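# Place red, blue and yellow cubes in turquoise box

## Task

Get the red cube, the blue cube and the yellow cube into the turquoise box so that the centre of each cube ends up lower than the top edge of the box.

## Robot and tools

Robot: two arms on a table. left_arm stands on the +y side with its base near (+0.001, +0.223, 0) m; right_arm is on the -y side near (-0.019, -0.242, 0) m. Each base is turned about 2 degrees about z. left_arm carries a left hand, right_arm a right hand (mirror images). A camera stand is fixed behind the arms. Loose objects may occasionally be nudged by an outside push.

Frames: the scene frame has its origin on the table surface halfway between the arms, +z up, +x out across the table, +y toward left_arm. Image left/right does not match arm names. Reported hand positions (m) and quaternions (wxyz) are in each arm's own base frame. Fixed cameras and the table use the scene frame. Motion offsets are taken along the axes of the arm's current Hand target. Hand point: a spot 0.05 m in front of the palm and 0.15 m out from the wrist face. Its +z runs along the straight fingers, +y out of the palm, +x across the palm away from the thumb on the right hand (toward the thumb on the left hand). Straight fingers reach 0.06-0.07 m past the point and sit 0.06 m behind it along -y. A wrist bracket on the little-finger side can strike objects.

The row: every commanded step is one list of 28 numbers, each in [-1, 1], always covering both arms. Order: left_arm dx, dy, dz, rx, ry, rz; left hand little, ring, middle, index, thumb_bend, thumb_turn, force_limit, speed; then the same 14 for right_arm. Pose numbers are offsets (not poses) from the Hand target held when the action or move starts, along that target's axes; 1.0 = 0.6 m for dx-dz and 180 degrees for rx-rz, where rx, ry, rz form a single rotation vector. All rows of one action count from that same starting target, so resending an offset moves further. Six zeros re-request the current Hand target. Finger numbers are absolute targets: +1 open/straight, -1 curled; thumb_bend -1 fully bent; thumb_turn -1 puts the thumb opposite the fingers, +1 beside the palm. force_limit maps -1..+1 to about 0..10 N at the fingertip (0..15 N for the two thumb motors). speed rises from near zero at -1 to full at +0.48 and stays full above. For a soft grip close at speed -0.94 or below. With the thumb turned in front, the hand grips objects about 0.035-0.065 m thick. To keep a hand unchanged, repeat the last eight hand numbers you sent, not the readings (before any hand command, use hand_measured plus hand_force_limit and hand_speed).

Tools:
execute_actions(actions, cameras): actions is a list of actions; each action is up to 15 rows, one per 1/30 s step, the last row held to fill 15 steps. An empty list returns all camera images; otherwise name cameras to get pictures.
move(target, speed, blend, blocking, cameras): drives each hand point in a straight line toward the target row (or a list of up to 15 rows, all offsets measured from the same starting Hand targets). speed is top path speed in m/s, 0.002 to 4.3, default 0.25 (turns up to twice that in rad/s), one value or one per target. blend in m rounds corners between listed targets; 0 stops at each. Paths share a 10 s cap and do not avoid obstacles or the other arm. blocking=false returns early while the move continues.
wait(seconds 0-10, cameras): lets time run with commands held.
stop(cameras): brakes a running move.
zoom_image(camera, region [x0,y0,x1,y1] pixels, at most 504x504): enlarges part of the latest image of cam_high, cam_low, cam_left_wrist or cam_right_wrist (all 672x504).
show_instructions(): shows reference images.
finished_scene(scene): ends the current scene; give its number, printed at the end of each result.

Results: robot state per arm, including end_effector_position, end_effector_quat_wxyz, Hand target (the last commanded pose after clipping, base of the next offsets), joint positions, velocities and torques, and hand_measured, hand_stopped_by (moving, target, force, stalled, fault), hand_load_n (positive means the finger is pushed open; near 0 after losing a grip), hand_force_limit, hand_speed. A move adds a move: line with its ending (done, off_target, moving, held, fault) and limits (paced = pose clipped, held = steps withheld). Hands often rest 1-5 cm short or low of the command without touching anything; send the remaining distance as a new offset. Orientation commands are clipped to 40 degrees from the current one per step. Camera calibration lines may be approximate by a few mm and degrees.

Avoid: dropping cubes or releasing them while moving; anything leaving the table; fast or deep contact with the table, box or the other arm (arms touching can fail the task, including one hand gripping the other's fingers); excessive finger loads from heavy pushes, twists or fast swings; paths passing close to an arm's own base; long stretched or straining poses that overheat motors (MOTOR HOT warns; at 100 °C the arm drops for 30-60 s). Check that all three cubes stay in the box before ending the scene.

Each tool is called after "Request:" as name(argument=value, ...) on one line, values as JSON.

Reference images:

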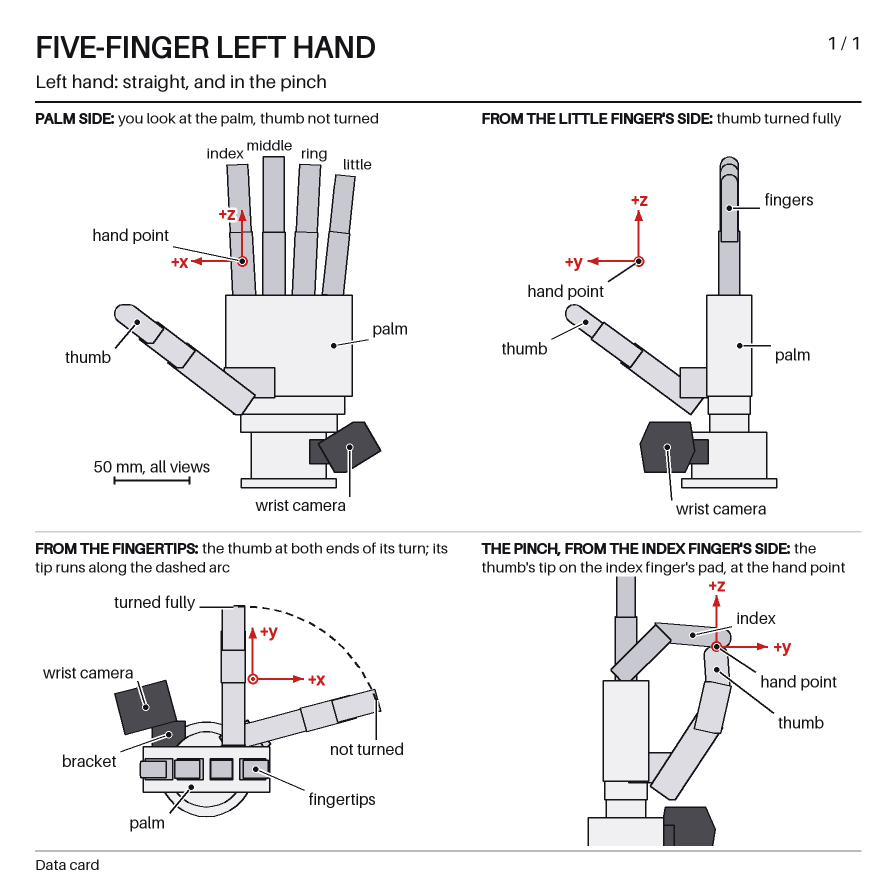

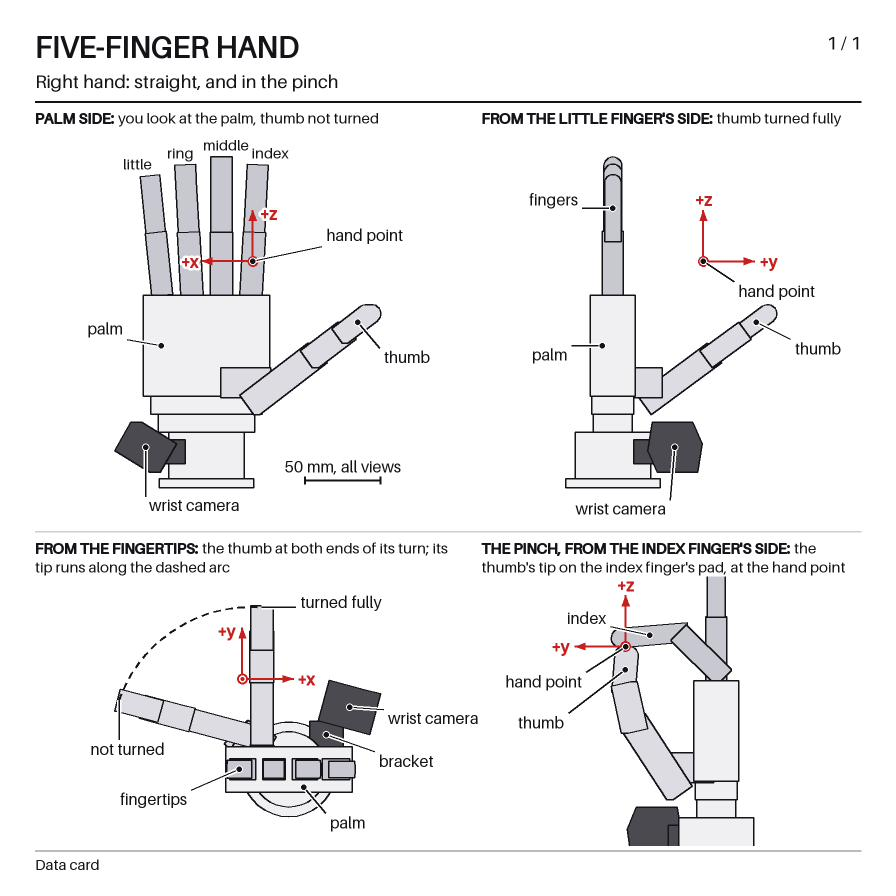

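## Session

Request:
execute_actions(actions=[])

Scene clock: 0.00 s.
left_arm: end_effector_position=(+0.5599, -0.0557, +0.3066) hand_measured=(+1.000, +1.000, +1.000, +1.000, +1.000, +1.000) hand_load_n=(+0.0, +0.0, +0.0, +0.0, +0.0, +0.0) hand_stopped_by=(target, target, target, target, target, target) hand_force_limit=0.00 hand_speed=-0.80 end_effector_quat_wxyz=(+0.401, -0.150, +0.667, -0.610) | right_arm: end_effector_position=(+0.2171, +0.0919, +0.3905) hand_measured=(+1.000, +1.000, +1.000, +1.000, +1.000, +1.000) hand_load_n=(+0.0, +0.0, +0.0, -0.5, +0.5, +0.0) hand_stopped_by=(target, target, target, target, target, target) hand_force_limit=0.00 hand_speed=-0.80 end_effector_quat_wxyz=(+0.296, +0.138, +0.924, +0.198)
Joint positions: left_arm=[0.205 1.368 0.929 0.556 0.97 0.265] | right_arm=[-0.065 0.411 0.986 -1.484 -0.328 1.916]
Joint velocities: within noise
Joint torques (N m): no reading
Motor temperatures (°C): left_arm=[21 24 20 22 19 19] | right_arm=[22 19 24 20 22 22]
Heat: left arm: hottest shoulder 24 °C; right arm: hottest elbow 24 °C.
Hand target: left_arm +0.5646, -0.0547, +0.3177; +0.409, -0.142, +0.664, -0.610 | right_arm +0.2168, +0.0920, +0.4062; +0.311, +0.135, +0.920, +0.199
camera_calibration:
cam_left_wrist: T_world_to_cam=[[-0.464787, -0.430347, 0.773805, 0.00372905], [-0.800238, -0.169852, -0.575126, 0.619393], [0.378937, -0.886539, -0.265435, -0.0633285], [0, 0, 0, 1]] pos_world=[0.521392, 0.050667, 0.336534]
cam_right_wrist: T_world_to_cam=[[-0.114677, 0.935646, 0.333789, -0.19701], [0.426093, -0.2572, 0.867348, -0.403076], [0.897382, 0.24169, -0.369177, 0.0431679], [0, 0, 0, 1]] pos_world=[0.110417, 0.0702276, 0.431304]

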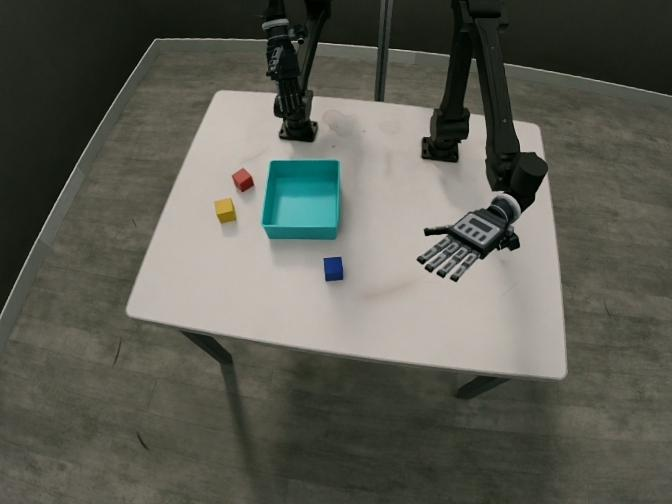

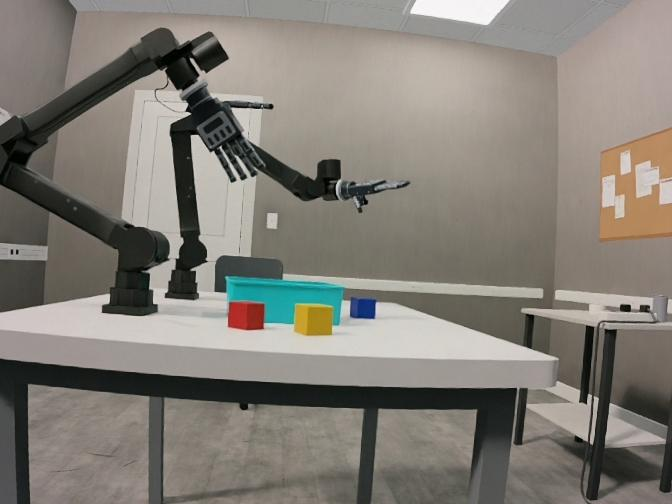

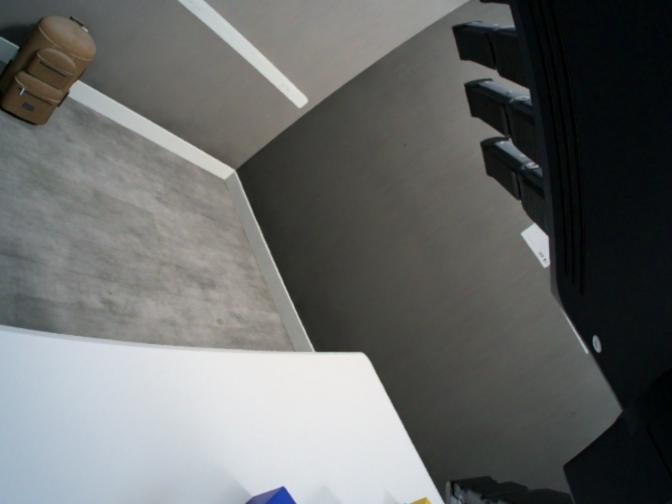

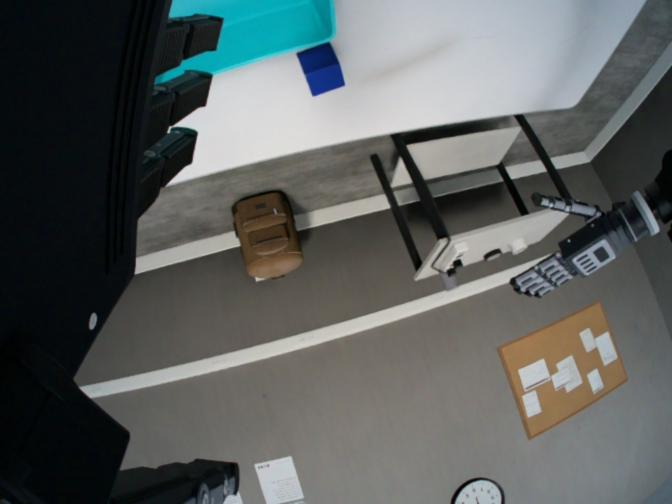

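Request:
zoom_image(camera="cam_high", region=[200, 140, 360, 300])

Scaled by 3.150 from the camera's 672x504 image, which has a finer 960x720 frame.

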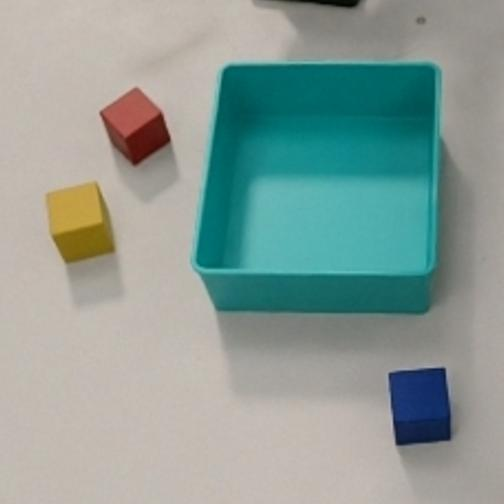

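Request:
move(target=[[0,0,-0.25,0,0,0,1,1,1,1,1,1,0,-0.8,-0.1663,0.1530,0.5018,0.0824,-0.0647,-0.6892,1,1,1,1,1,-1,0,-0.4],[0,0,-0.25,0,0,0,1,1,1,1,1,1,0,-0.8,-0.0323,0.0367,0.6902,0.0824,-0.0647,-0.6892,1,1,1,1,1,-1,0,-0.4]], speed=[0.35,0.2], blend=[0.03,0], cameras=["cam_right_wrist","cam_high"])

Scene clock: 55.00 s.
left_arm: end_effector_position=(+0.4626, +0.0493, +0.3044) hand_measured=(+1.000, +1.000, +1.000, +1.000, +1.000, +1.000) hand_load_n=(+0.0, +0.0, +0.0, +0.0, +0.0, +0.0) hand_stopped_by=(target, target, target, target, target, target) hand_force_limit=0.00 hand_speed=-0.80 end_effector_quat_wxyz=(+0.404, -0.145, +0.665, -0.611) | right_arm: end_effector_position=(+0.4920, +0.2167, +0.1236) hand_measured=(+1.000, +1.000, +1.000, +1.000, +1.000, -1.000) hand_load_n=(+0.0, +0.0, +0.0, +0.0, +0.0, +0.0) hand_stopped_by=(target, target, target, target, target, target) hand_force_limit=0.00 hand_speed=-0.40 end_effector_quat_wxyz=(-0.374, +0.695, -0.543, +0.287)
Joint positions: left_arm=[0.537 1.25 0.776 0.751 1.299 0.101] | right_arm=[0.391 1.375 0.848 -0.067 0.115 0.086]
Joint torques (N m): left_arm=[-0.03 -8.82 5.52 1.36 -0.06 0.06] | right_arm=[0.73 -8.53 8.18 1.91 -0.11 0.01]
Motor temperatures (°C): left_arm=[21 25 24 22 19 19] | right_arm=[22 19 30 20 22 22]
Heat: left arm: hottest shoulder 25 °C; right arm: hottest elbow 30 °C.
Hand target: left_arm +0.4572, +0.0494, +0.3060; +0.409, -0.142, +0.664, -0.610 | right_arm +0.4935, +0.2209, +0.1248; -0.379, +0.697, -0.535, +0.290
Off the commanded pose: left_arm 0.006 m, 1 deg | right_arm 0.005 m, 1 deg.
move: done
camera_calibration:
cam_right_wrist: T_world_to_cam=[[-0.494928, -0.402113, -0.770293, 0.420309], [-0.702451, 0.706959, 0.0822874, 0.186661], [0.511477, 0.58182, -0.632358, -0.18352], [0, 0, 0, 1]] pos_world=[0.433009, 0.143826, 0.192351]
Images, in order (width x height): cam_high 672x504, cam_right_wrist 672x504.

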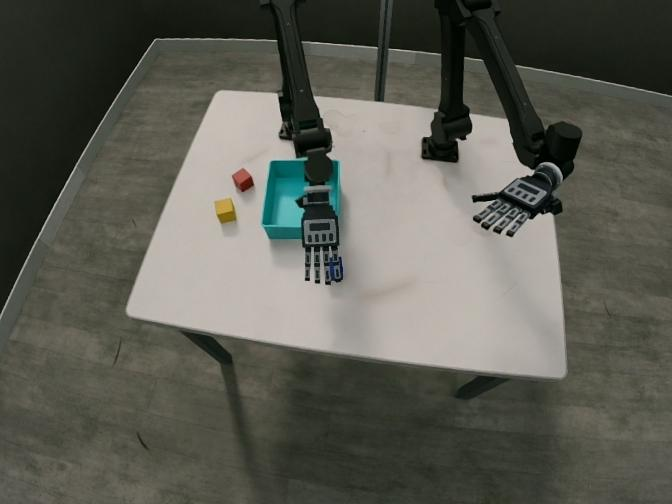

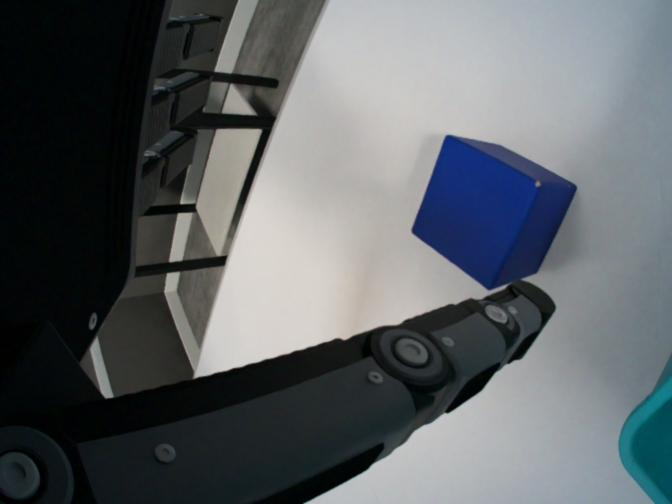

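Request:
move(target=[0,0,0,0,0,0,1,1,1,1,1,1,0,-0.8,0.0033,0.1127,0.0803,0,0,0,1,1,1,1,1,-1,0,-0.4], speed=0.1, cameras=["cam_right_wrist"])

Scene clock: 78.33 s.
left_arm: end_effector_position=(+0.4626, +0.0493, +0.3044) hand_measured=(+1.000, +1.000, +1.000, +1.000, +1.000, +1.000) hand_load_n=(-0.5, -0.5, +0.0, +0.0, +0.0, +0.0) hand_stopped_by=(target, target, target, target, target, target) hand_force_limit=0.00 hand_speed=-0.80 end_effector_quat_wxyz=(+0.404, -0.145, +0.665, -0.611) | right_arm: end_effector_position=(+0.4963, +0.2193, +0.0435) hand_measured=(+1.000, +1.000, +1.000, +1.000, +1.000, -1.000) hand_load_n=(+0.0, +0.0, +0.0, +0.0, +0.0, +0.0) hand_stopped_by=(target, target, target, target, target, target) hand_force_limit=0.00 hand_speed=-0.40 end_effector_quat_wxyz=(-0.377, +0.695, -0.541, +0.287)
Joint positions: left_arm=[0.537 1.25 0.776 0.751 1.299 0.101] | right_arm=[0.391 1.54 0.757 0.194 0.111 0.083]
Joint torques (N m): left_arm=[-0.03 -8.82 5.52 1.36 -0.07 0.06] | right_arm=[0.09 -9.23 6.93 1.78 -0.11 0.01]
Heat: left arm: hottest shoulder 25 °C; right arm: hottest elbow 29 °C.
Hand target: left_arm +0.4572, +0.0494, +0.3060; +0.409, -0.142, +0.664, -0.610 | right_arm +0.4975, +0.2200, +0.0421; -0.379, +0.697, -0.535, +0.290
Off the commanded pose: left_arm 0.006 m, 1 deg | right_arm 0.002 m, 1 deg.
move: done
camera_calibration:
cam_right_wrist: T_world_to_cam=[[-0.4886, -0.403087, -0.773816, 0.358971], [-0.706787, 0.702871, 0.0801458, 0.197553], [0.511587, 0.586083, -0.62832, -0.239028], [0, 0, 0, 1]] pos_world=[0.437305, 0.145932, 0.111758]
Images, in order (width x height): cam_right_wrist 672x504.

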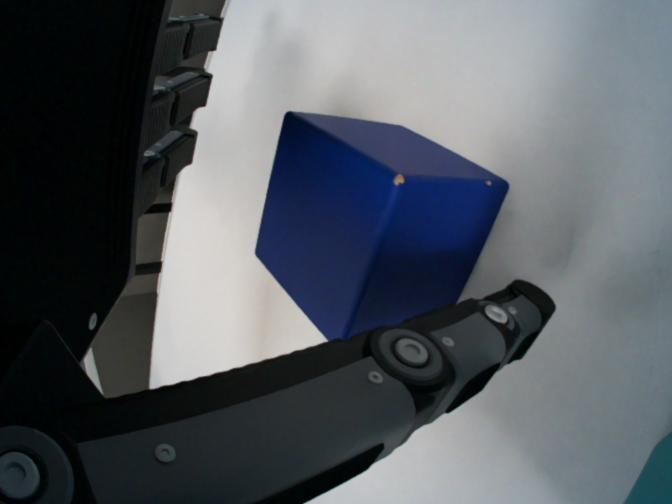

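Request:
execute_actions(actions=[[[0,0,0,0,0,0,1,1,1,1,1,1,0,-0.8,0,0,0,0,0,0,1,1,0.33,0.33,0.67,-1,-0.4,0]],[[0,0,0,0,0,0,1,1,1,1,1,1,0,-0.8,0,0,0,0,0,0,1,1,-0.3,-0.3,0,-1,-0.3,-0.9]]], cameras=["cam_right_wrist"])

Scene clock: 83.87 s.
left_arm: end_effector_position=(+0.4626, +0.0493, +0.3044) hand_measured=(+1.000, +1.000, +1.000, +1.000, +1.000, +1.000) hand_load_n=(+0.0, +0.0, +0.0, +0.0, +0.0, +0.0) hand_stopped_by=(target, target, target, target, target, target) hand_force_limit=0.00 hand_speed=-0.80 end_effector_quat_wxyz=(+0.404, -0.145, +0.665, -0.611) | right_arm: end_effector_position=(+0.4963, +0.2194, +0.0435) hand_measured=(+1.000, +1.000, +0.164, +0.136, +0.580, -1.000) hand_load_n=(+0.0, +0.0, +2.5, +5.0, +7.0, -0.5) hand_stopped_by=(target, target, force, force, force, target) hand_force_limit=-0.30 hand_speed=-0.90 end_effector_quat_wxyz=(-0.377, +0.695, -0.540, +0.287)
Joint positions: left_arm=[0.537 1.25 0.776 0.751 1.299 0.101] | right_arm=[0.391 1.54 0.757 0.195 0.11 0.083]
Joint torques (N m): left_arm=[-0.03 -8.82 5.52 1.36 -0.06 0.06] | right_arm=[0.32 -9.23 6.91 1.83 -0.1 0]
Heat: left arm: hottest shoulder 25 °C; right arm: hottest elbow 28 °C.
Hand target: left_arm +0.4572, +0.0494, +0.3060; +0.409, -0.142, +0.664, -0.610 | right_arm +0.4975, +0.2200, +0.0420; -0.379, +0.697, -0.535, +0.290
Off the commanded pose: left_arm 0.006 m, 1 deg | right_arm 0.002 m, 1 deg.
camera_calibration:
cam_right_wrist: T_world_to_cam=[[-0.487929, -0.403644, -0.773949, 0.358823], [-0.707356, 0.702357, 0.0796407, 0.198003], [0.511442, 0.586316, -0.62822, -0.23906], [0, 0, 0, 1]] pos_world=[0.437404, 0.145933, 0.111759]
Images, in order (width x height): cam_right_wrist 672x504.

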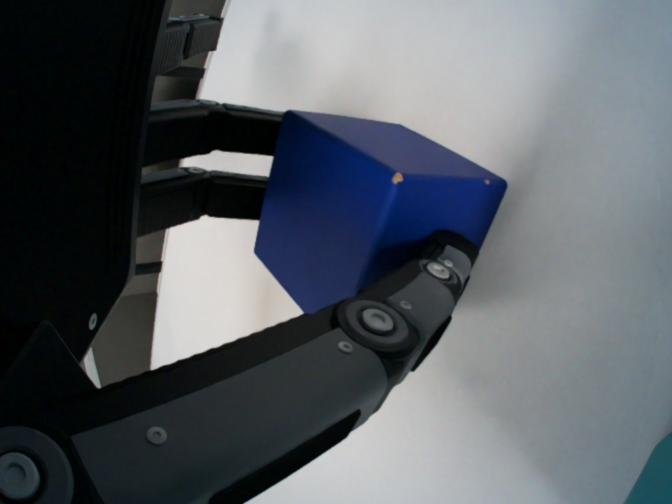

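Request:
move(target=[[0,0,0,0,0,0,1,1,1,1,1,1,0,-0.8,0,-0.2307,-0.1499,0,0,0,1,1,-0.3,-0.3,0,-1,-0.3,-0.9],[0,0,0,0,0,0,1,1,1,1,1,1,0,-0.8,0.0383,-0.0847,-0.3687,0,0.0266,0.0173,1,1,-0.3,-0.3,0,-1,-0.3,-0.9]], speed=[0.15,0.22], blend=[0.02,0], cameras=["cam_right_wrist","cam_high"])

Scene clock: 95.00 s.
left_arm: end_effector_position=(+0.4626, +0.0493, +0.3044) hand_measured=(+1.000, +1.000, +1.000, +1.000, +1.000, +1.000) hand_load_n=(+0.0, +0.0, +0.0, +0.0, +0.0, -0.5) hand_stopped_by=(target, target, target, target, target, target) hand_force_limit=0.00 hand_speed=-0.80 end_effector_quat_wxyz=(+0.404, -0.145, +0.665, -0.611) | right_arm: end_effector_position=(+0.3538, +0.1534, +0.2009) hand_measured=(+1.000, +1.000, +0.164, +0.136, +0.580, -1.000) hand_load_n=(+0.0, +0.0, +2.0, +5.0, +6.5, +0.0) hand_stopped_by=(target, target, force, force, force, target) hand_force_limit=-0.30 hand_speed=-0.90 end_effector_quat_wxyz=(-0.357, +0.673, -0.568, +0.310)
Joint positions: left_arm=[0.537 1.25 0.776 0.751 1.299 0.101] | right_arm=[0.423 0.825 0.683 -0.46 0.222 0.137]
Joint torques (N m): left_arm=[-0.03 -8.82 5.52 1.36 -0.07 0.06] | right_arm=[0.79 -3.72 9.11 1.24 0.18 0.24]
Heat: left arm: hottest shoulder 25 °C; right arm: hottest elbow 29 °C.
Hand target: left_arm +0.4572, +0.0494, +0.3060; +0.409, -0.142, +0.664, -0.610 | right_arm +0.3511, +0.1567, +0.2051; -0.364, +0.670, -0.569, +0.309
Off the commanded pose: left_arm 0.006 m, 1 deg | right_arm 0.006 m, 1 deg.
move: done
camera_calibration:
cam_right_wrist: T_world_to_cam=[[-0.521139, -0.372409, -0.767936, 0.39026], [-0.641002, 0.764859, 0.0640818, 0.101021], [0.563498, 0.525644, -0.637313, -0.0358865], [0, 0, 0, 1]] pos_world=[0.288357, 0.086933, 0.270351]
Images, in order (width x height): cam_high 672x504, cam_right_wrist 672x504.

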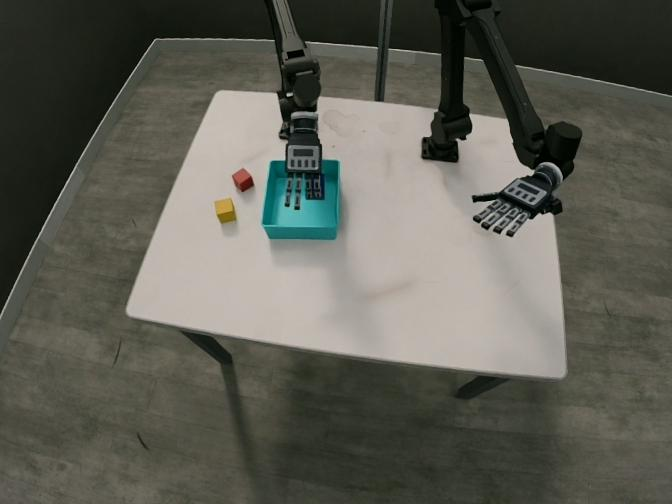

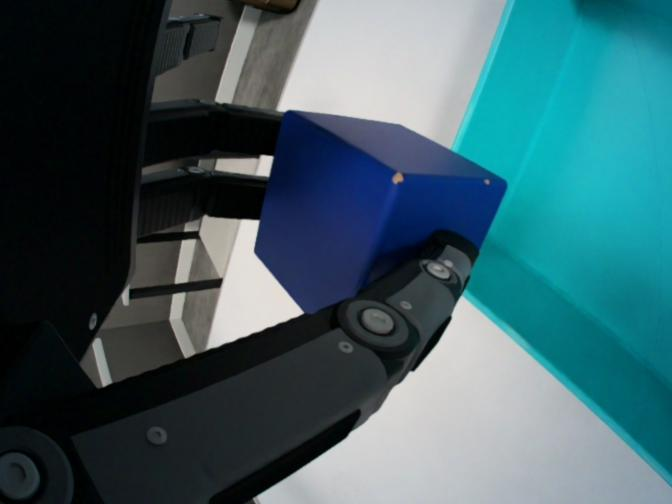

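Request:
move(target=[0,0,0,0,0,0,1,1,1,1,1,1,0,-0.8,-0.0025,0.1552,0.0825,0,0,0,0.1,0.1,-0.3,-0.3,0,-1,-0.3,-0.3], speed=0.12, cameras=["cam_right_wrist","cam_high"])

Scene clock: 126.77 s.
left_arm: end_effector_position=(+0.4626, +0.0493, +0.3044) hand_measured=(+1.000, +1.000, +1.000, +1.000, +1.000, +1.000) hand_load_n=(+0.0, +0.0, +0.0, +0.0, +0.0, +0.0) hand_stopped_by=(target, target, target, target, target, target) hand_force_limit=0.00 hand_speed=-0.80 end_effector_quat_wxyz=(+0.404, -0.145, +0.665, -0.611) | right_arm: end_effector_position=(+0.3388, +0.1511, +0.0974) hand_measured=(+0.100, +0.100, +0.164, +0.136, +0.580, -1.000) hand_load_n=(+0.0, +0.0, +2.5, +5.0, +7.0, -0.5) hand_stopped_by=(target, target, force, force, force, target) hand_force_limit=-0.30 hand_speed=-0.30 end_effector_quat_wxyz=(-0.355, +0.675, -0.569, +0.309)
Joint positions: left_arm=[0.537 1.25 0.776 0.751 1.299 0.101] | right_arm=[0.44 0.893 0.433 -0.151 0.236 0.147]
Joint torques (N m): left_arm=[-0.03 -8.82 5.52 1.36 -0.06 0.06] | right_arm=[0.97 -2.14 8.51 1.88 0.19 0.24]
Heat: left arm: hottest shoulder 25 °C; right arm: hottest elbow 30 °C.
Hand target: left_arm +0.4572, +0.0494, +0.3060; +0.409, -0.142, +0.664, -0.610 | right_arm +0.3417, +0.1568, +0.0999; -0.364, +0.670, -0.569, +0.308
Off the commanded pose: left_arm 0.006 m, 1 deg | right_arm 0.007 m, 1 deg.
move: done
camera_calibration:
cam_right_wrist: T_world_to_cam=[[-0.525846, -0.374082, -0.763903, 0.303522], [-0.640418, 0.765174, 0.0661382, 0.0993397], [0.559777, 0.523996, -0.641933, -0.0902731], [0, 0, 0, 1]] pos_world=[0.273758, 0.084833, 0.167342]
Images, in order (width x height): cam_high 672x504, cam_right_wrist 672x504.

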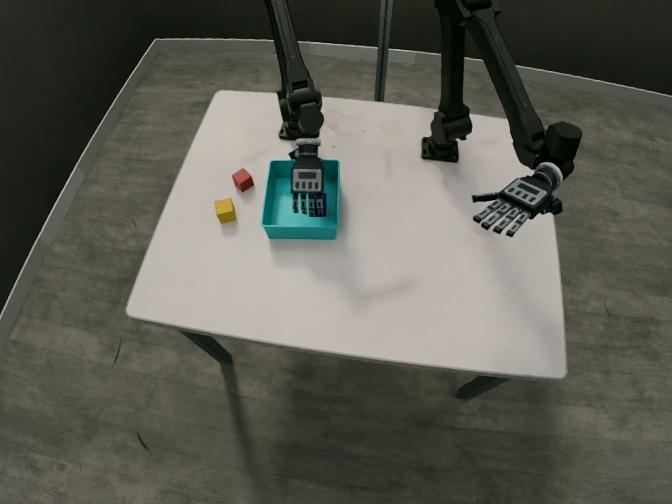

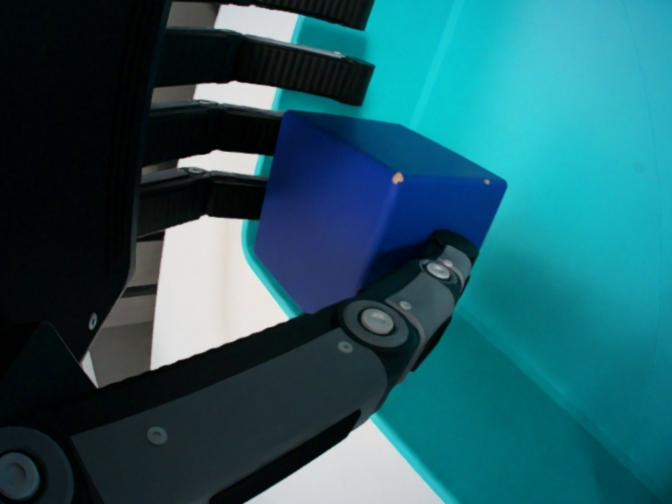

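Request:
move(target=[0,0,0,0,0,0,1,1,1,1,1,1,0,-0.8,-0.006,0.0718,0.0518,0,0,0,0.1,0.1,-0.3,-0.3,0,-1,-0.3,-0.3], speed=0.07, cameras=["cam_right_wrist","cam_high"])

Scene clock: 157.47 s.
left_arm: end_effector_position=(+0.4626, +0.0493, +0.3044) hand_measured=(+1.000, +1.000, +1.000, +1.000, +1.000, +1.000) hand_load_n=(+0.0, +0.0, +0.0, +0.0, +0.0, +0.0) hand_stopped_by=(target, target, target, target, target, target) hand_force_limit=0.00 hand_speed=-0.80 end_effector_quat_wxyz=(+0.404, -0.145, +0.665, -0.611) | right_arm: end_effector_position=(+0.3424, +0.1560, +0.0461) hand_measured=(+0.100, +0.100, +0.164, +0.136, +0.580, -1.000) hand_load_n=(+0.0, +0.0, +2.5, +5.5, +7.0, +0.0) hand_stopped_by=(target, target, force, force, force, target) hand_force_limit=-0.30 hand_speed=-0.30 end_effector_quat_wxyz=(-0.356, +0.674, -0.569, +0.309)
Joint positions: left_arm=[0.537 1.25 0.776 0.751 1.299 0.101] | right_arm=[0.452 1.049 0.349 0.091 0.245 0.155]
Joint torques (N m): left_arm=[-0.03 -8.82 5.52 1.36 -0.07 0.06] | right_arm=[0.97 -2.49 7.35 1.94 0.19 0.22]
Heat: left arm: hottest shoulder 25 °C; right arm: hottest elbow 28 °C.
Hand target: left_arm +0.4572, +0.0494, +0.3060; +0.409, -0.142, +0.664, -0.610 | right_arm +0.3437, +0.1610, +0.0470; -0.364, +0.670, -0.569, +0.308
Off the commanded pose: left_arm 0.006 m, 1 deg | right_arm 0.005 m, 1 deg.
move: done
camera_calibration:
cam_right_wrist: T_world_to_cam=[[-0.523603, -0.372173, -0.766373, 0.267018], [-0.640441, 0.765168, 0.0659752, 0.101302], [0.56185, 0.525362, -0.638999, -0.128803], [0, 0, 0, 1]] pos_world=[0.277057, 0.0895324, 0.115647]
Images, in order (width x height): cam_high 672x504, cam_right_wrist 672x504.

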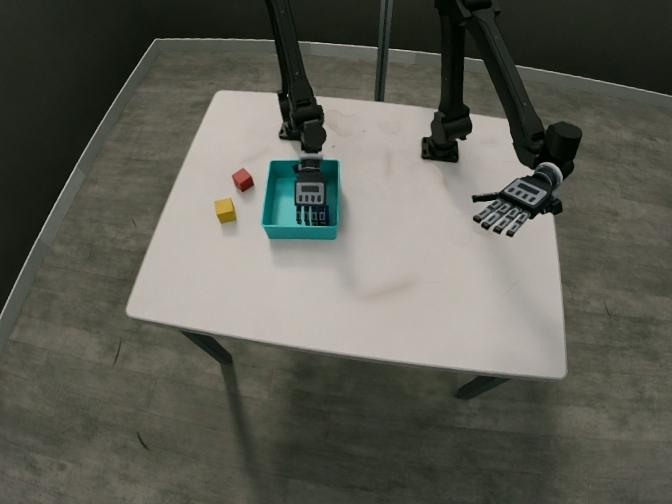

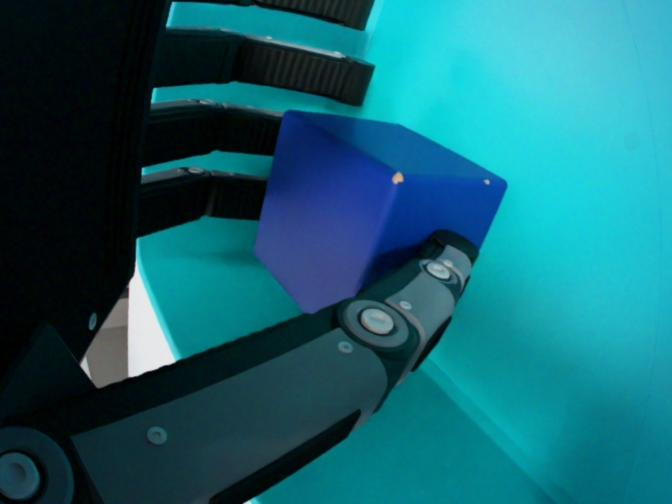

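Request:
execute_actions(actions=[[[0,0,0,0,0,0,1,1,1,1,1,1,0,-0.8,0,0,0,0,0,0,0.35,0.35,0.35,0.34,0.78,-1,-0.3,-0.4]]], cameras=["cam_right_wrist"])

Request:
move(target=[[0,0,0,0,0,0,1,1,1,1,1,1,0,-0.8,0,-0.2167,-0.1408,0,0,0,0.35,0.35,0.35,0.34,0.78,-1,-0.3,-0.4],[0,0,0,0,0,0,1,1,1,1,1,1,0,-0.8,0.4840,-0.1958,-0.1823,0,-0.0545,-0.0354,0.35,0.35,0.35,0.34,0.78,-1,-0.3,-0.4],[0,0,0,0,0,0,1,1,1,1,1,1,0,-0.8,0.4840,-0.0838,-0.1097,0,-0.0545,-0.0354,1,1,1,1,1,-1,-0.3,-0.4]], speed=[0.15,0.25,0.2], blend=[0.02,0.03,0], cameras=["cam_right_wrist","cam_high"])

Scene clock: 169.27 s.
left_arm: end_effector_position=(+0.4626, +0.0493, +0.3044) hand_measured=(+1.000, +1.000, +1.000, +1.000, +1.000, +1.000) hand_load_n=(+0.0, +0.0, +0.0, +0.0, +0.0, -0.5) hand_stopped_by=(target, target, target, target, target, target) hand_force_limit=0.00 hand_speed=-0.80 end_effector_quat_wxyz=(+0.404, -0.145, +0.665, -0.611) | right_arm: end_effector_position=(+0.3431, +0.1563, +0.0468) hand_measured=(+0.350, +0.350, +0.350, +0.340, +0.780, -1.000) hand_load_n=(+0.0, +0.0, +0.0, -0.5, +0.0, +0.0) hand_stopped_by=(target, target, target, target, target, target) hand_force_limit=-0.30 hand_speed=-0.40 end_effector_quat_wxyz=(-0.358, +0.673, -0.569, +0.310)
Joint positions: left_arm=[0.537 1.25 0.776 0.751 1.299 0.101] | right_arm=[0.452 1.049 0.349 0.095 0.246 0.155]
Joint torques (N m): left_arm=[-0.09 -8.76 5.52 1.37 -0.06 0.06] | right_arm=[0.97 -2.78 7.38 1.83 0.18 0.23]
Heat: left arm: hottest shoulder 25 °C; right arm: hottest elbow 28 °C.
Hand target: left_arm +0.4572, +0.0494, +0.3060; +0.409, -0.142, +0.664, -0.610 | right_arm +0.3437, +0.1609, +0.0471; -0.364, +0.670, -0.569, +0.308
Off the commanded pose: left_arm 0.006 m, 1 deg | right_arm 0.005 m, 1 deg.
camera_calibration:
cam_right_wrist: T_world_to_cam=[[-0.521157, -0.370477, -0.768857, 0.267122], [-0.640211, 0.765433, 0.065129, 0.101453], [0.56438, 0.526173, -0.636095, -0.130042], [0, 0, 0, 1]] pos_world=[0.277557, 0.0897315, 0.116052]
Images, in order (width x height): cam_right_wrist 672x504.

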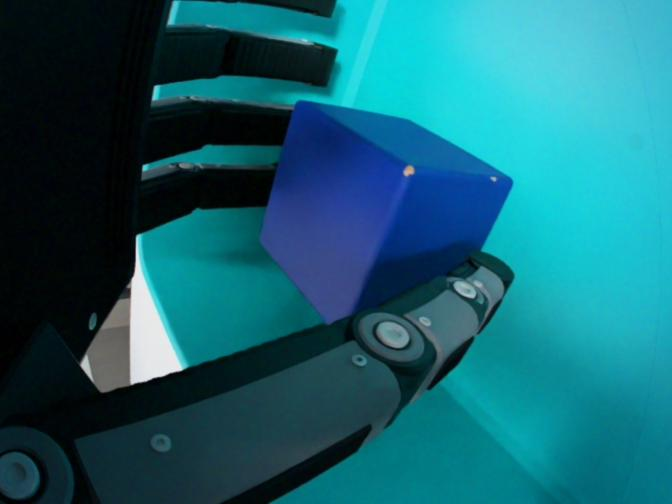

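Scene clock: 173.30 s.
left_arm: end_effector_position=(+0.4626, +0.0493, +0.3044) hand_measured=(+1.000, +1.000, +1.000, +1.000, +1.000, +1.000) hand_load_n=(+0.0, +0.0, +0.0, +0.0, +0.0, +0.0) hand_stopped_by=(target, target, target, target, target, target) hand_force_limit=0.00 hand_speed=-0.80 end_effector_quat_wxyz=(+0.404, -0.145, +0.665, -0.611) | right_arm: end_effector_position=(+0.3626, -0.1265, +0.1277) hand_measured=(+1.000, +1.000, +1.000, +1.000, +1.000, -1.000) hand_load_n=(+0.0, +0.0, +0.0, +0.0, +0.0, +0.0) hand_stopped_by=(target, target, target, target, target, target) hand_force_limit=-0.30 hand_speed=-0.40 end_effector_quat_wxyz=(-0.395, +0.723, -0.501, +0.265)
Joint positions: left_arm=[0.537 1.25 0.776 0.751 1.299 0.101] | right_arm=[-0.675 1.163 0.725 -0.481 -0.812 -0.746]
Joint torques (N m): left_arm=[-0.03 -8.76 5.52 1.37 -0.07 0.06] | right_arm=[-0.56 -5.25 7.9 1.28 -0.59 -0.01]
Heat: left arm: hottest shoulder 25 °C; right arm: hottest elbow 29 °C.
Hand target: left_arm +0.4572, +0.0494, +0.3060; +0.409, -0.142, +0.664, -0.610 | right_arm +0.3634, -0.1303, +0.1247; -0.394, +0.724, -0.498, +0.270
Off the commanded pose: left_arm 0.006 m, 1 deg | right_arm 0.005 m, 1 deg.
move: done
camera_calibration:
cam_right_wrist: T_world_to_cam=[[-0.437344, -0.451334, -0.777835, 0.195248], [-0.781783, 0.618293, 0.0808027, 0.355796], [0.444461, 0.643437, -0.623252, 0.115915], [0, 0, 0, 1]] pos_world=[0.312026, -0.206449, 0.195366]
Images, in order (width x height): cam_high 672x504, cam_right_wrist 672x504.

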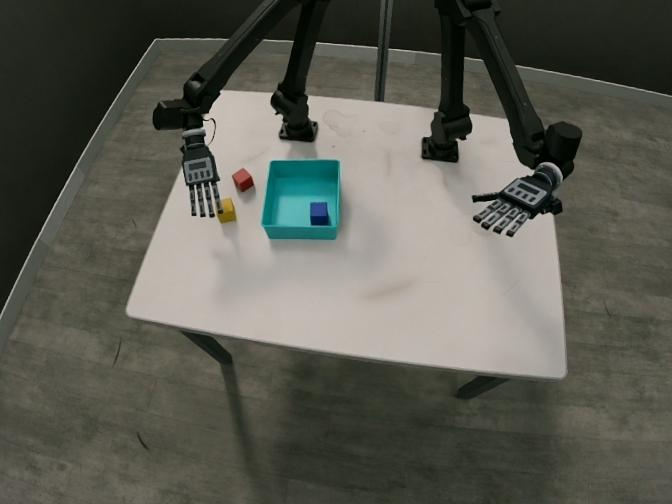

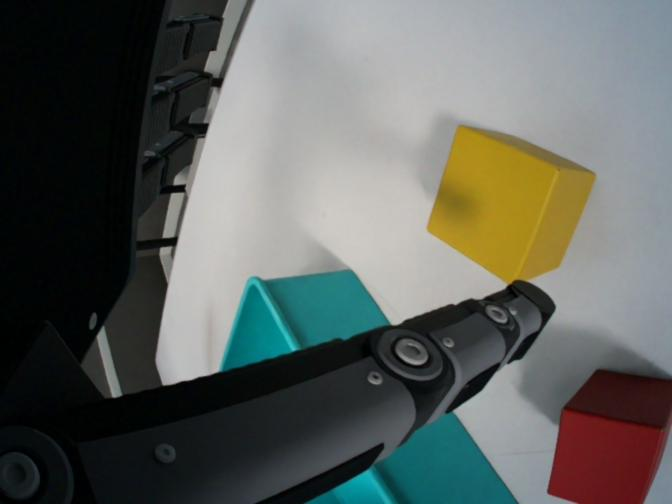

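Request:
move(target=[0,0,0,0,0,0,1,1,1,1,1,1,0,-0.8,0.0126,0.1177,0.0729,0,-0.0186,-0.0121,1,1,1,1,1,-1,-0.3,-0.4], speed=0.1, cameras=["cam_right_wrist"])

Scene clock: 192.20 s.
left_arm: end_effector_position=(+0.4626, +0.0493, +0.3044) hand_measured=(+1.000, +1.000, +1.000, +1.000, +1.000, +1.000) hand_load_n=(+0.0, +0.0, +0.0, +0.0, +0.0, +0.0) hand_stopped_by=(target, target, target, target, target, target) hand_force_limit=0.00 hand_speed=-0.80 end_effector_quat_wxyz=(+0.404, -0.145, +0.665, -0.611) | right_arm: end_effector_position=(+0.3646, -0.1333, +0.0443) hand_measured=(+1.000, +1.000, +1.000, +1.000, +1.000, -1.000) hand_load_n=(+0.0, +0.0, +0.0, +0.0, +0.0, +0.0) hand_stopped_by=(target, target, target, target, target, target) hand_force_limit=-0.30 hand_speed=-0.40 end_effector_quat_wxyz=(-0.404, +0.741, -0.475, +0.250)
Joint positions: left_arm=[0.537 1.25 0.776 0.751 1.299 0.101] | right_arm=[-0.694 1.372 0.652 -0.284 -0.864 -0.858]
Joint torques (N m): left_arm=[-0.03 -8.82 5.52 1.36 -0.06 0.06] | right_arm=[-0.85 -6.59 6.68 1.24 -0.67 0.07]
Heat: left arm: hottest shoulder 25 °C; right arm: hottest elbow 28 °C.
Hand target: left_arm +0.4572, +0.0494, +0.3060; +0.409, -0.142, +0.664, -0.610 | right_arm +0.3645, -0.1379, +0.0416; -0.403, +0.741, -0.472, +0.256
Off the commanded pose: left_arm 0.006 m, 1 deg | right_arm 0.005 m, 1 deg.
move: done
camera_calibration:
cam_right_wrist: T_world_to_cam=[[-0.40468, -0.481167, -0.777633, 0.112288], [-0.82426, 0.560196, 0.0823186, 0.376041], [0.396018, 0.674284, -0.623306, 0.0892045], [0, 0, 0, 1]] pos_world=[0.320069, -0.216777, 0.111965]
Images, in order (width x height): cam_right_wrist 672x504.

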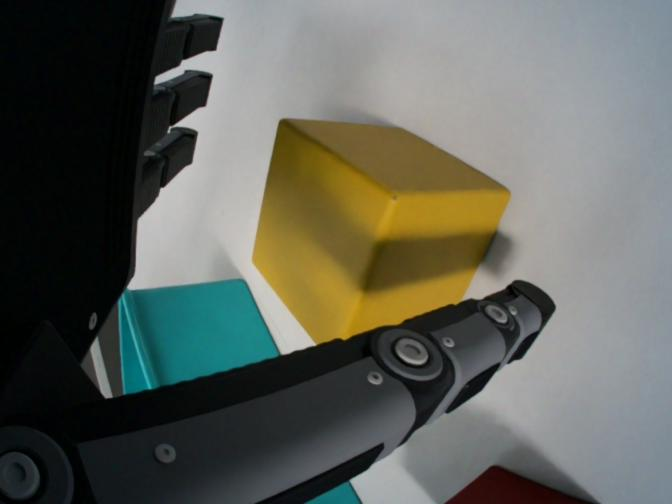

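Request:
execute_actions(actions=[[[0,0,0,0,0,0,1,1,1,1,1,1,0,-0.8,0,0,0,0,0,0,1,1,0.33,0.33,0.67,-1,-0.4,0]],[[0,0,0,0,0,0,1,1,1,1,1,1,0,-0.8,0,0,0,0,0,0,1,1,-0.3,-0.3,0,-1,-0.3,-0.9]]], cameras=["cam_right_wrist"])

Scene clock: 212.83 s.
left_arm: end_effector_position=(+0.4626, +0.0493, +0.3044) hand_measured=(+1.000, +1.000, +1.000, +1.000, +1.000, +1.000) hand_load_n=(+0.0, +0.0, +0.0, +0.0, +0.5, -0.5) hand_stopped_by=(target, target, target, target, target, target) hand_force_limit=0.00 hand_speed=-0.80 end_effector_quat_wxyz=(+0.404, -0.145, +0.665, -0.611) | right_arm: end_effector_position=(+0.3647, -0.1334, +0.0443) hand_measured=(+1.000, +1.000, +0.184, +0.164, +0.590, -1.000) hand_load_n=(+0.0, +0.0, +3.0, +4.0, +6.0, -0.5) hand_stopped_by=(target, target, force, force, force, target) hand_force_limit=-0.30 hand_speed=-0.90 end_effector_quat_wxyz=(-0.404, +0.741, -0.474, +0.250)
Joint positions: left_arm=[0.537 1.25 0.776 0.751 1.299 0.101] | right_arm=[-0.694 1.372 0.652 -0.283 -0.864 -0.859]
Joint torques (N m): left_arm=[-0.09 -8.82 5.52 1.36 -0.06 0.06] | right_arm=[-0.79 -6.59 6.71 1.11 -0.64 0.02]
Heat: left arm: hottest shoulder 25 °C; right arm: hottest elbow 28 °C.
Hand target: left_arm +0.4572, +0.0494, +0.3060; +0.409, -0.142, +0.664, -0.610 | right_arm +0.3645, -0.1379, +0.0416; -0.403, +0.741, -0.472, +0.256
Off the commanded pose: left_arm 0.006 m, 1 deg | right_arm 0.005 m, 1 deg.
camera_calibration:
cam_right_wrist: T_world_to_cam=[[-0.403613, -0.48218, -0.77756, 0.111759], [-0.82481, 0.559557, 0.0811473, 0.376291], [0.395962, 0.674091, -0.623551, 0.0891682], [0, 0, 0, 1]] pos_world=[0.320168, -0.216776, 0.111965]
Images, in order (width x height): cam_right_wrist 672x504.

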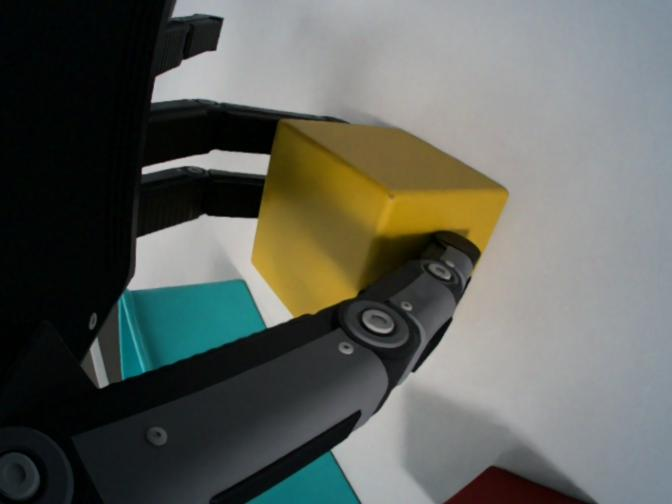

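Request:
move(target=[[0,0,0,0,0,0,1,1,1,1,1,1,0,-0.8,0,-0.2307,-0.1499,0,0,0,1,1,-0.3,-0.3,0,-1,-0.3,-0.9],[0,0,0,0,0,0,1,1,1,1,1,1,0,-0.8,-0.3488,-0.3053,-0.0302,0,0.0732,0.0475,1,1,-0.3,-0.3,0,-1,-0.3,-0.9]], speed=[0.15,0.22], blend=[0.02,0], cameras=["cam_high","cam_right_wrist"])

Scene clock: 223.47 s.
left_arm: end_effector_position=(+0.4626, +0.0493, +0.3044) hand_measured=(+1.000, +1.000, +1.000, +1.000, +1.000, +1.000) hand_load_n=(+0.0, +0.0, +0.0, +0.0, +0.0, -0.5) hand_stopped_by=(target, target, target, target, target, target) hand_force_limit=0.00 hand_speed=-0.80 end_effector_quat_wxyz=(+0.404, -0.145, +0.665, -0.611) | right_arm: end_effector_position=(+0.3479, +0.0826, +0.1979) hand_measured=(+1.000, +1.000, +0.184, +0.164, +0.590, -1.000) hand_load_n=(+0.0, +0.0, +2.5, +4.0, +6.0, +0.0) hand_stopped_by=(target, target, force, force, force, target) hand_force_limit=-0.30 hand_speed=-0.90 end_effector_quat_wxyz=(-0.352, +0.676, -0.571, +0.304)
Joint positions: left_arm=[0.537 1.25 0.776 0.751 1.299 0.101] | right_arm=[0.146 0.747 0.648 -0.506 -0.009 -0.017]
Joint torques (N m): left_arm=[-0.03 -8.82 5.52 1.36 -0.06 0.07] | right_arm=[0.97 -2.14 9.46 1.94 0.05 0.25]
Heat: left arm: hottest shoulder 25 °C; right arm: hottest elbow 28 °C.
Hand target: left_arm +0.4572, +0.0494, +0.3060; +0.409, -0.142, +0.664, -0.610 | right_arm +0.3525, +0.0874, +0.2054; -0.364, +0.670, -0.569, +0.309
Off the commanded pose: left_arm 0.006 m, 1 deg | right_arm 0.010 m, 2 deg.
move: done
camera_calibration:
cam_right_wrist: T_world_to_cam=[[-0.535396, -0.373046, -0.757752, 0.361533], [-0.639799, 0.764822, 0.0755286, 0.148844], [0.55137, 0.525247, -0.648157, 0.00913044], [0, 0, 0, 1]] pos_world=[0.283759, 0.0162333, 0.268628]
Images, in order (width x height): cam_high 672x504, cam_right_wrist 672x504.

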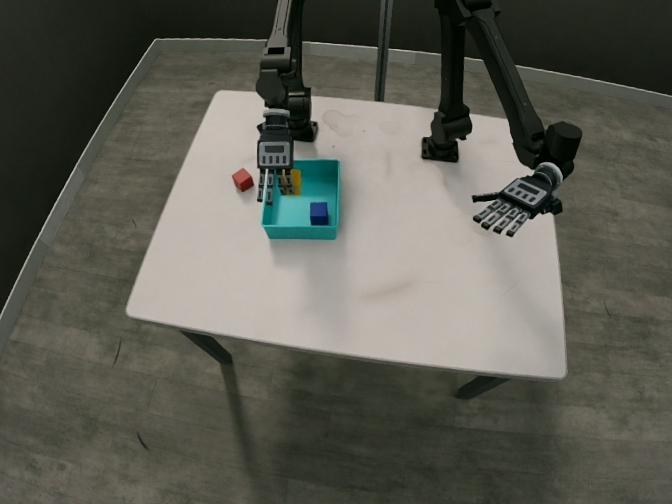

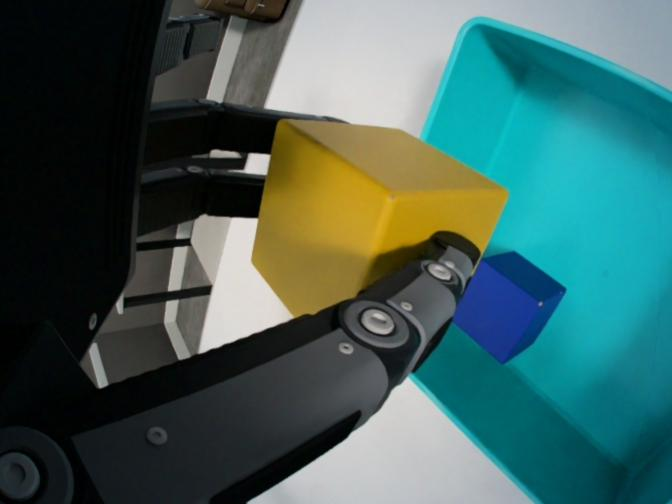

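Request:
move(target=[0,0,0,0,0,0,1,1,1,1,1,1,0,-0.8,0.0027,0.1363,0.0962,0,0,0,-0.8,-0.8,-0.3,-0.3,0,-1,-0.3,-0.3], speed=0.12, cameras=["cam_high","cam_right_wrist"])

Request:
zoom_image(camera="cam_high", region=[210, 130, 370, 260])

Scene clock: 236.23 s.
left_arm: end_effector_position=(+0.4626, +0.0493, +0.3044) hand_measured=(+1.000, +1.000, +1.000, +1.000, +1.000, +1.000) hand_load_n=(+0.0, +0.0, +0.0, +0.0, +0.0, +0.0) hand_stopped_by=(target, target, target, target, target, target) hand_force_limit=0.00 hand_speed=-0.80 end_effector_quat_wxyz=(+0.404, -0.145, +0.665, -0.611) | right_arm: end_effector_position=(+0.3518, +0.0833, +0.1017) hand_measured=(-0.800, -0.800, +0.184, +0.164, +0.590, -1.000) hand_load_n=(+0.0, +0.0, +2.5, +4.0, +6.0, +0.0) hand_stopped_by=(target, target, force, force, force, target) hand_force_limit=-0.30 hand_speed=-0.30 end_effector_quat_wxyz=(-0.355, +0.674, -0.570, +0.306)
Joint positions: left_arm=[0.537 1.25 0.776 0.751 1.299 0.101] | right_arm=[0.146 0.856 0.427 -0.166 -0.009 -0.016]
Joint torques (N m): left_arm=[-0.03 -8.82 5.52 1.36 -0.07 0.06] | right_arm=[0.38 -1.9 8.69 1.99 -0.13 0.2]
Heat: left arm: hottest shoulder 25 °C; right arm: hottest elbow 29 °C.
Hand target: left_arm +0.4572, +0.0494, +0.3060; +0.409, -0.142, +0.664, -0.610 | right_arm +0.3566, +0.0865, +0.1054; -0.364, +0.670, -0.569, +0.309
Off the commanded pose: left_arm 0.006 m, 1 deg | right_arm 0.007 m, 1 deg.
move: done
camera_calibration:
cam_right_wrist: T_world_to_cam=[[-0.528512, -0.371264, -0.763438, 0.288986], [-0.640108, 0.764987, 0.0711158, 0.158671], [0.557617, 0.526268, -0.641954, -0.0585693], [0, 0, 0, 1]] pos_world=[0.286958, 0.0167324, 0.17174]
Images, in order (width x height): cam_high 672x504, cam_right_wrist 672x504.

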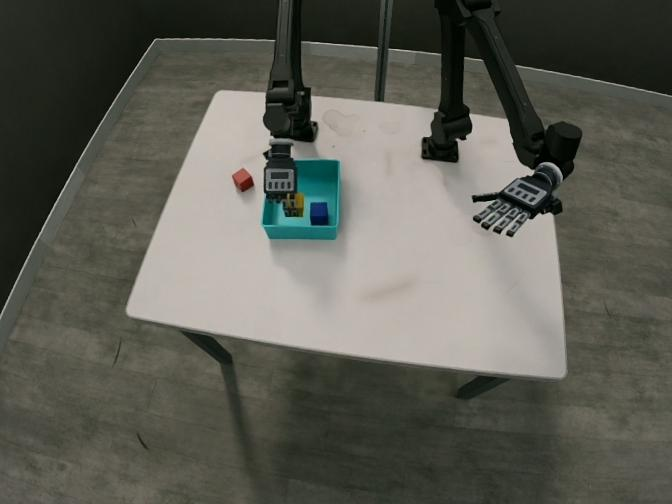

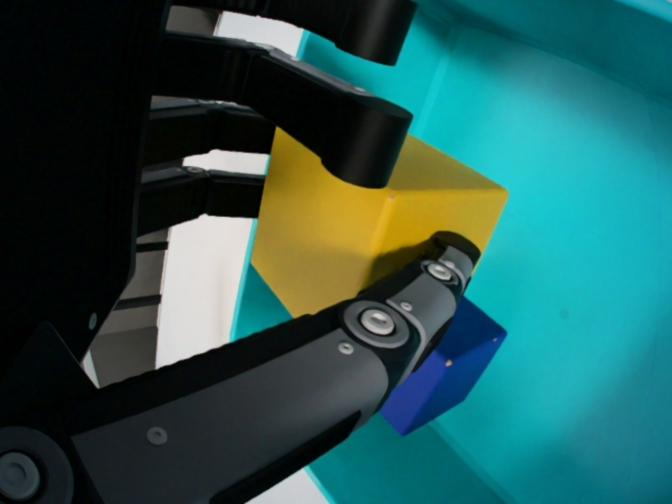

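Scaled by 3.150 from the camera's 672x504 image, which has a finer 960x720 frame.

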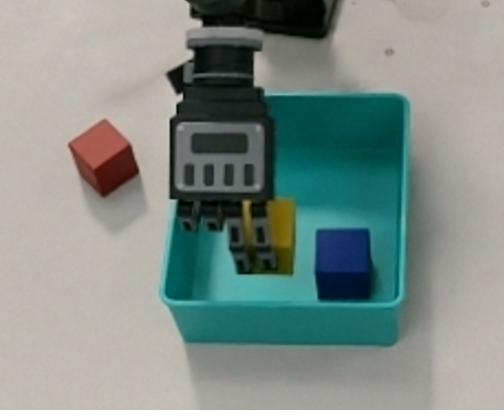

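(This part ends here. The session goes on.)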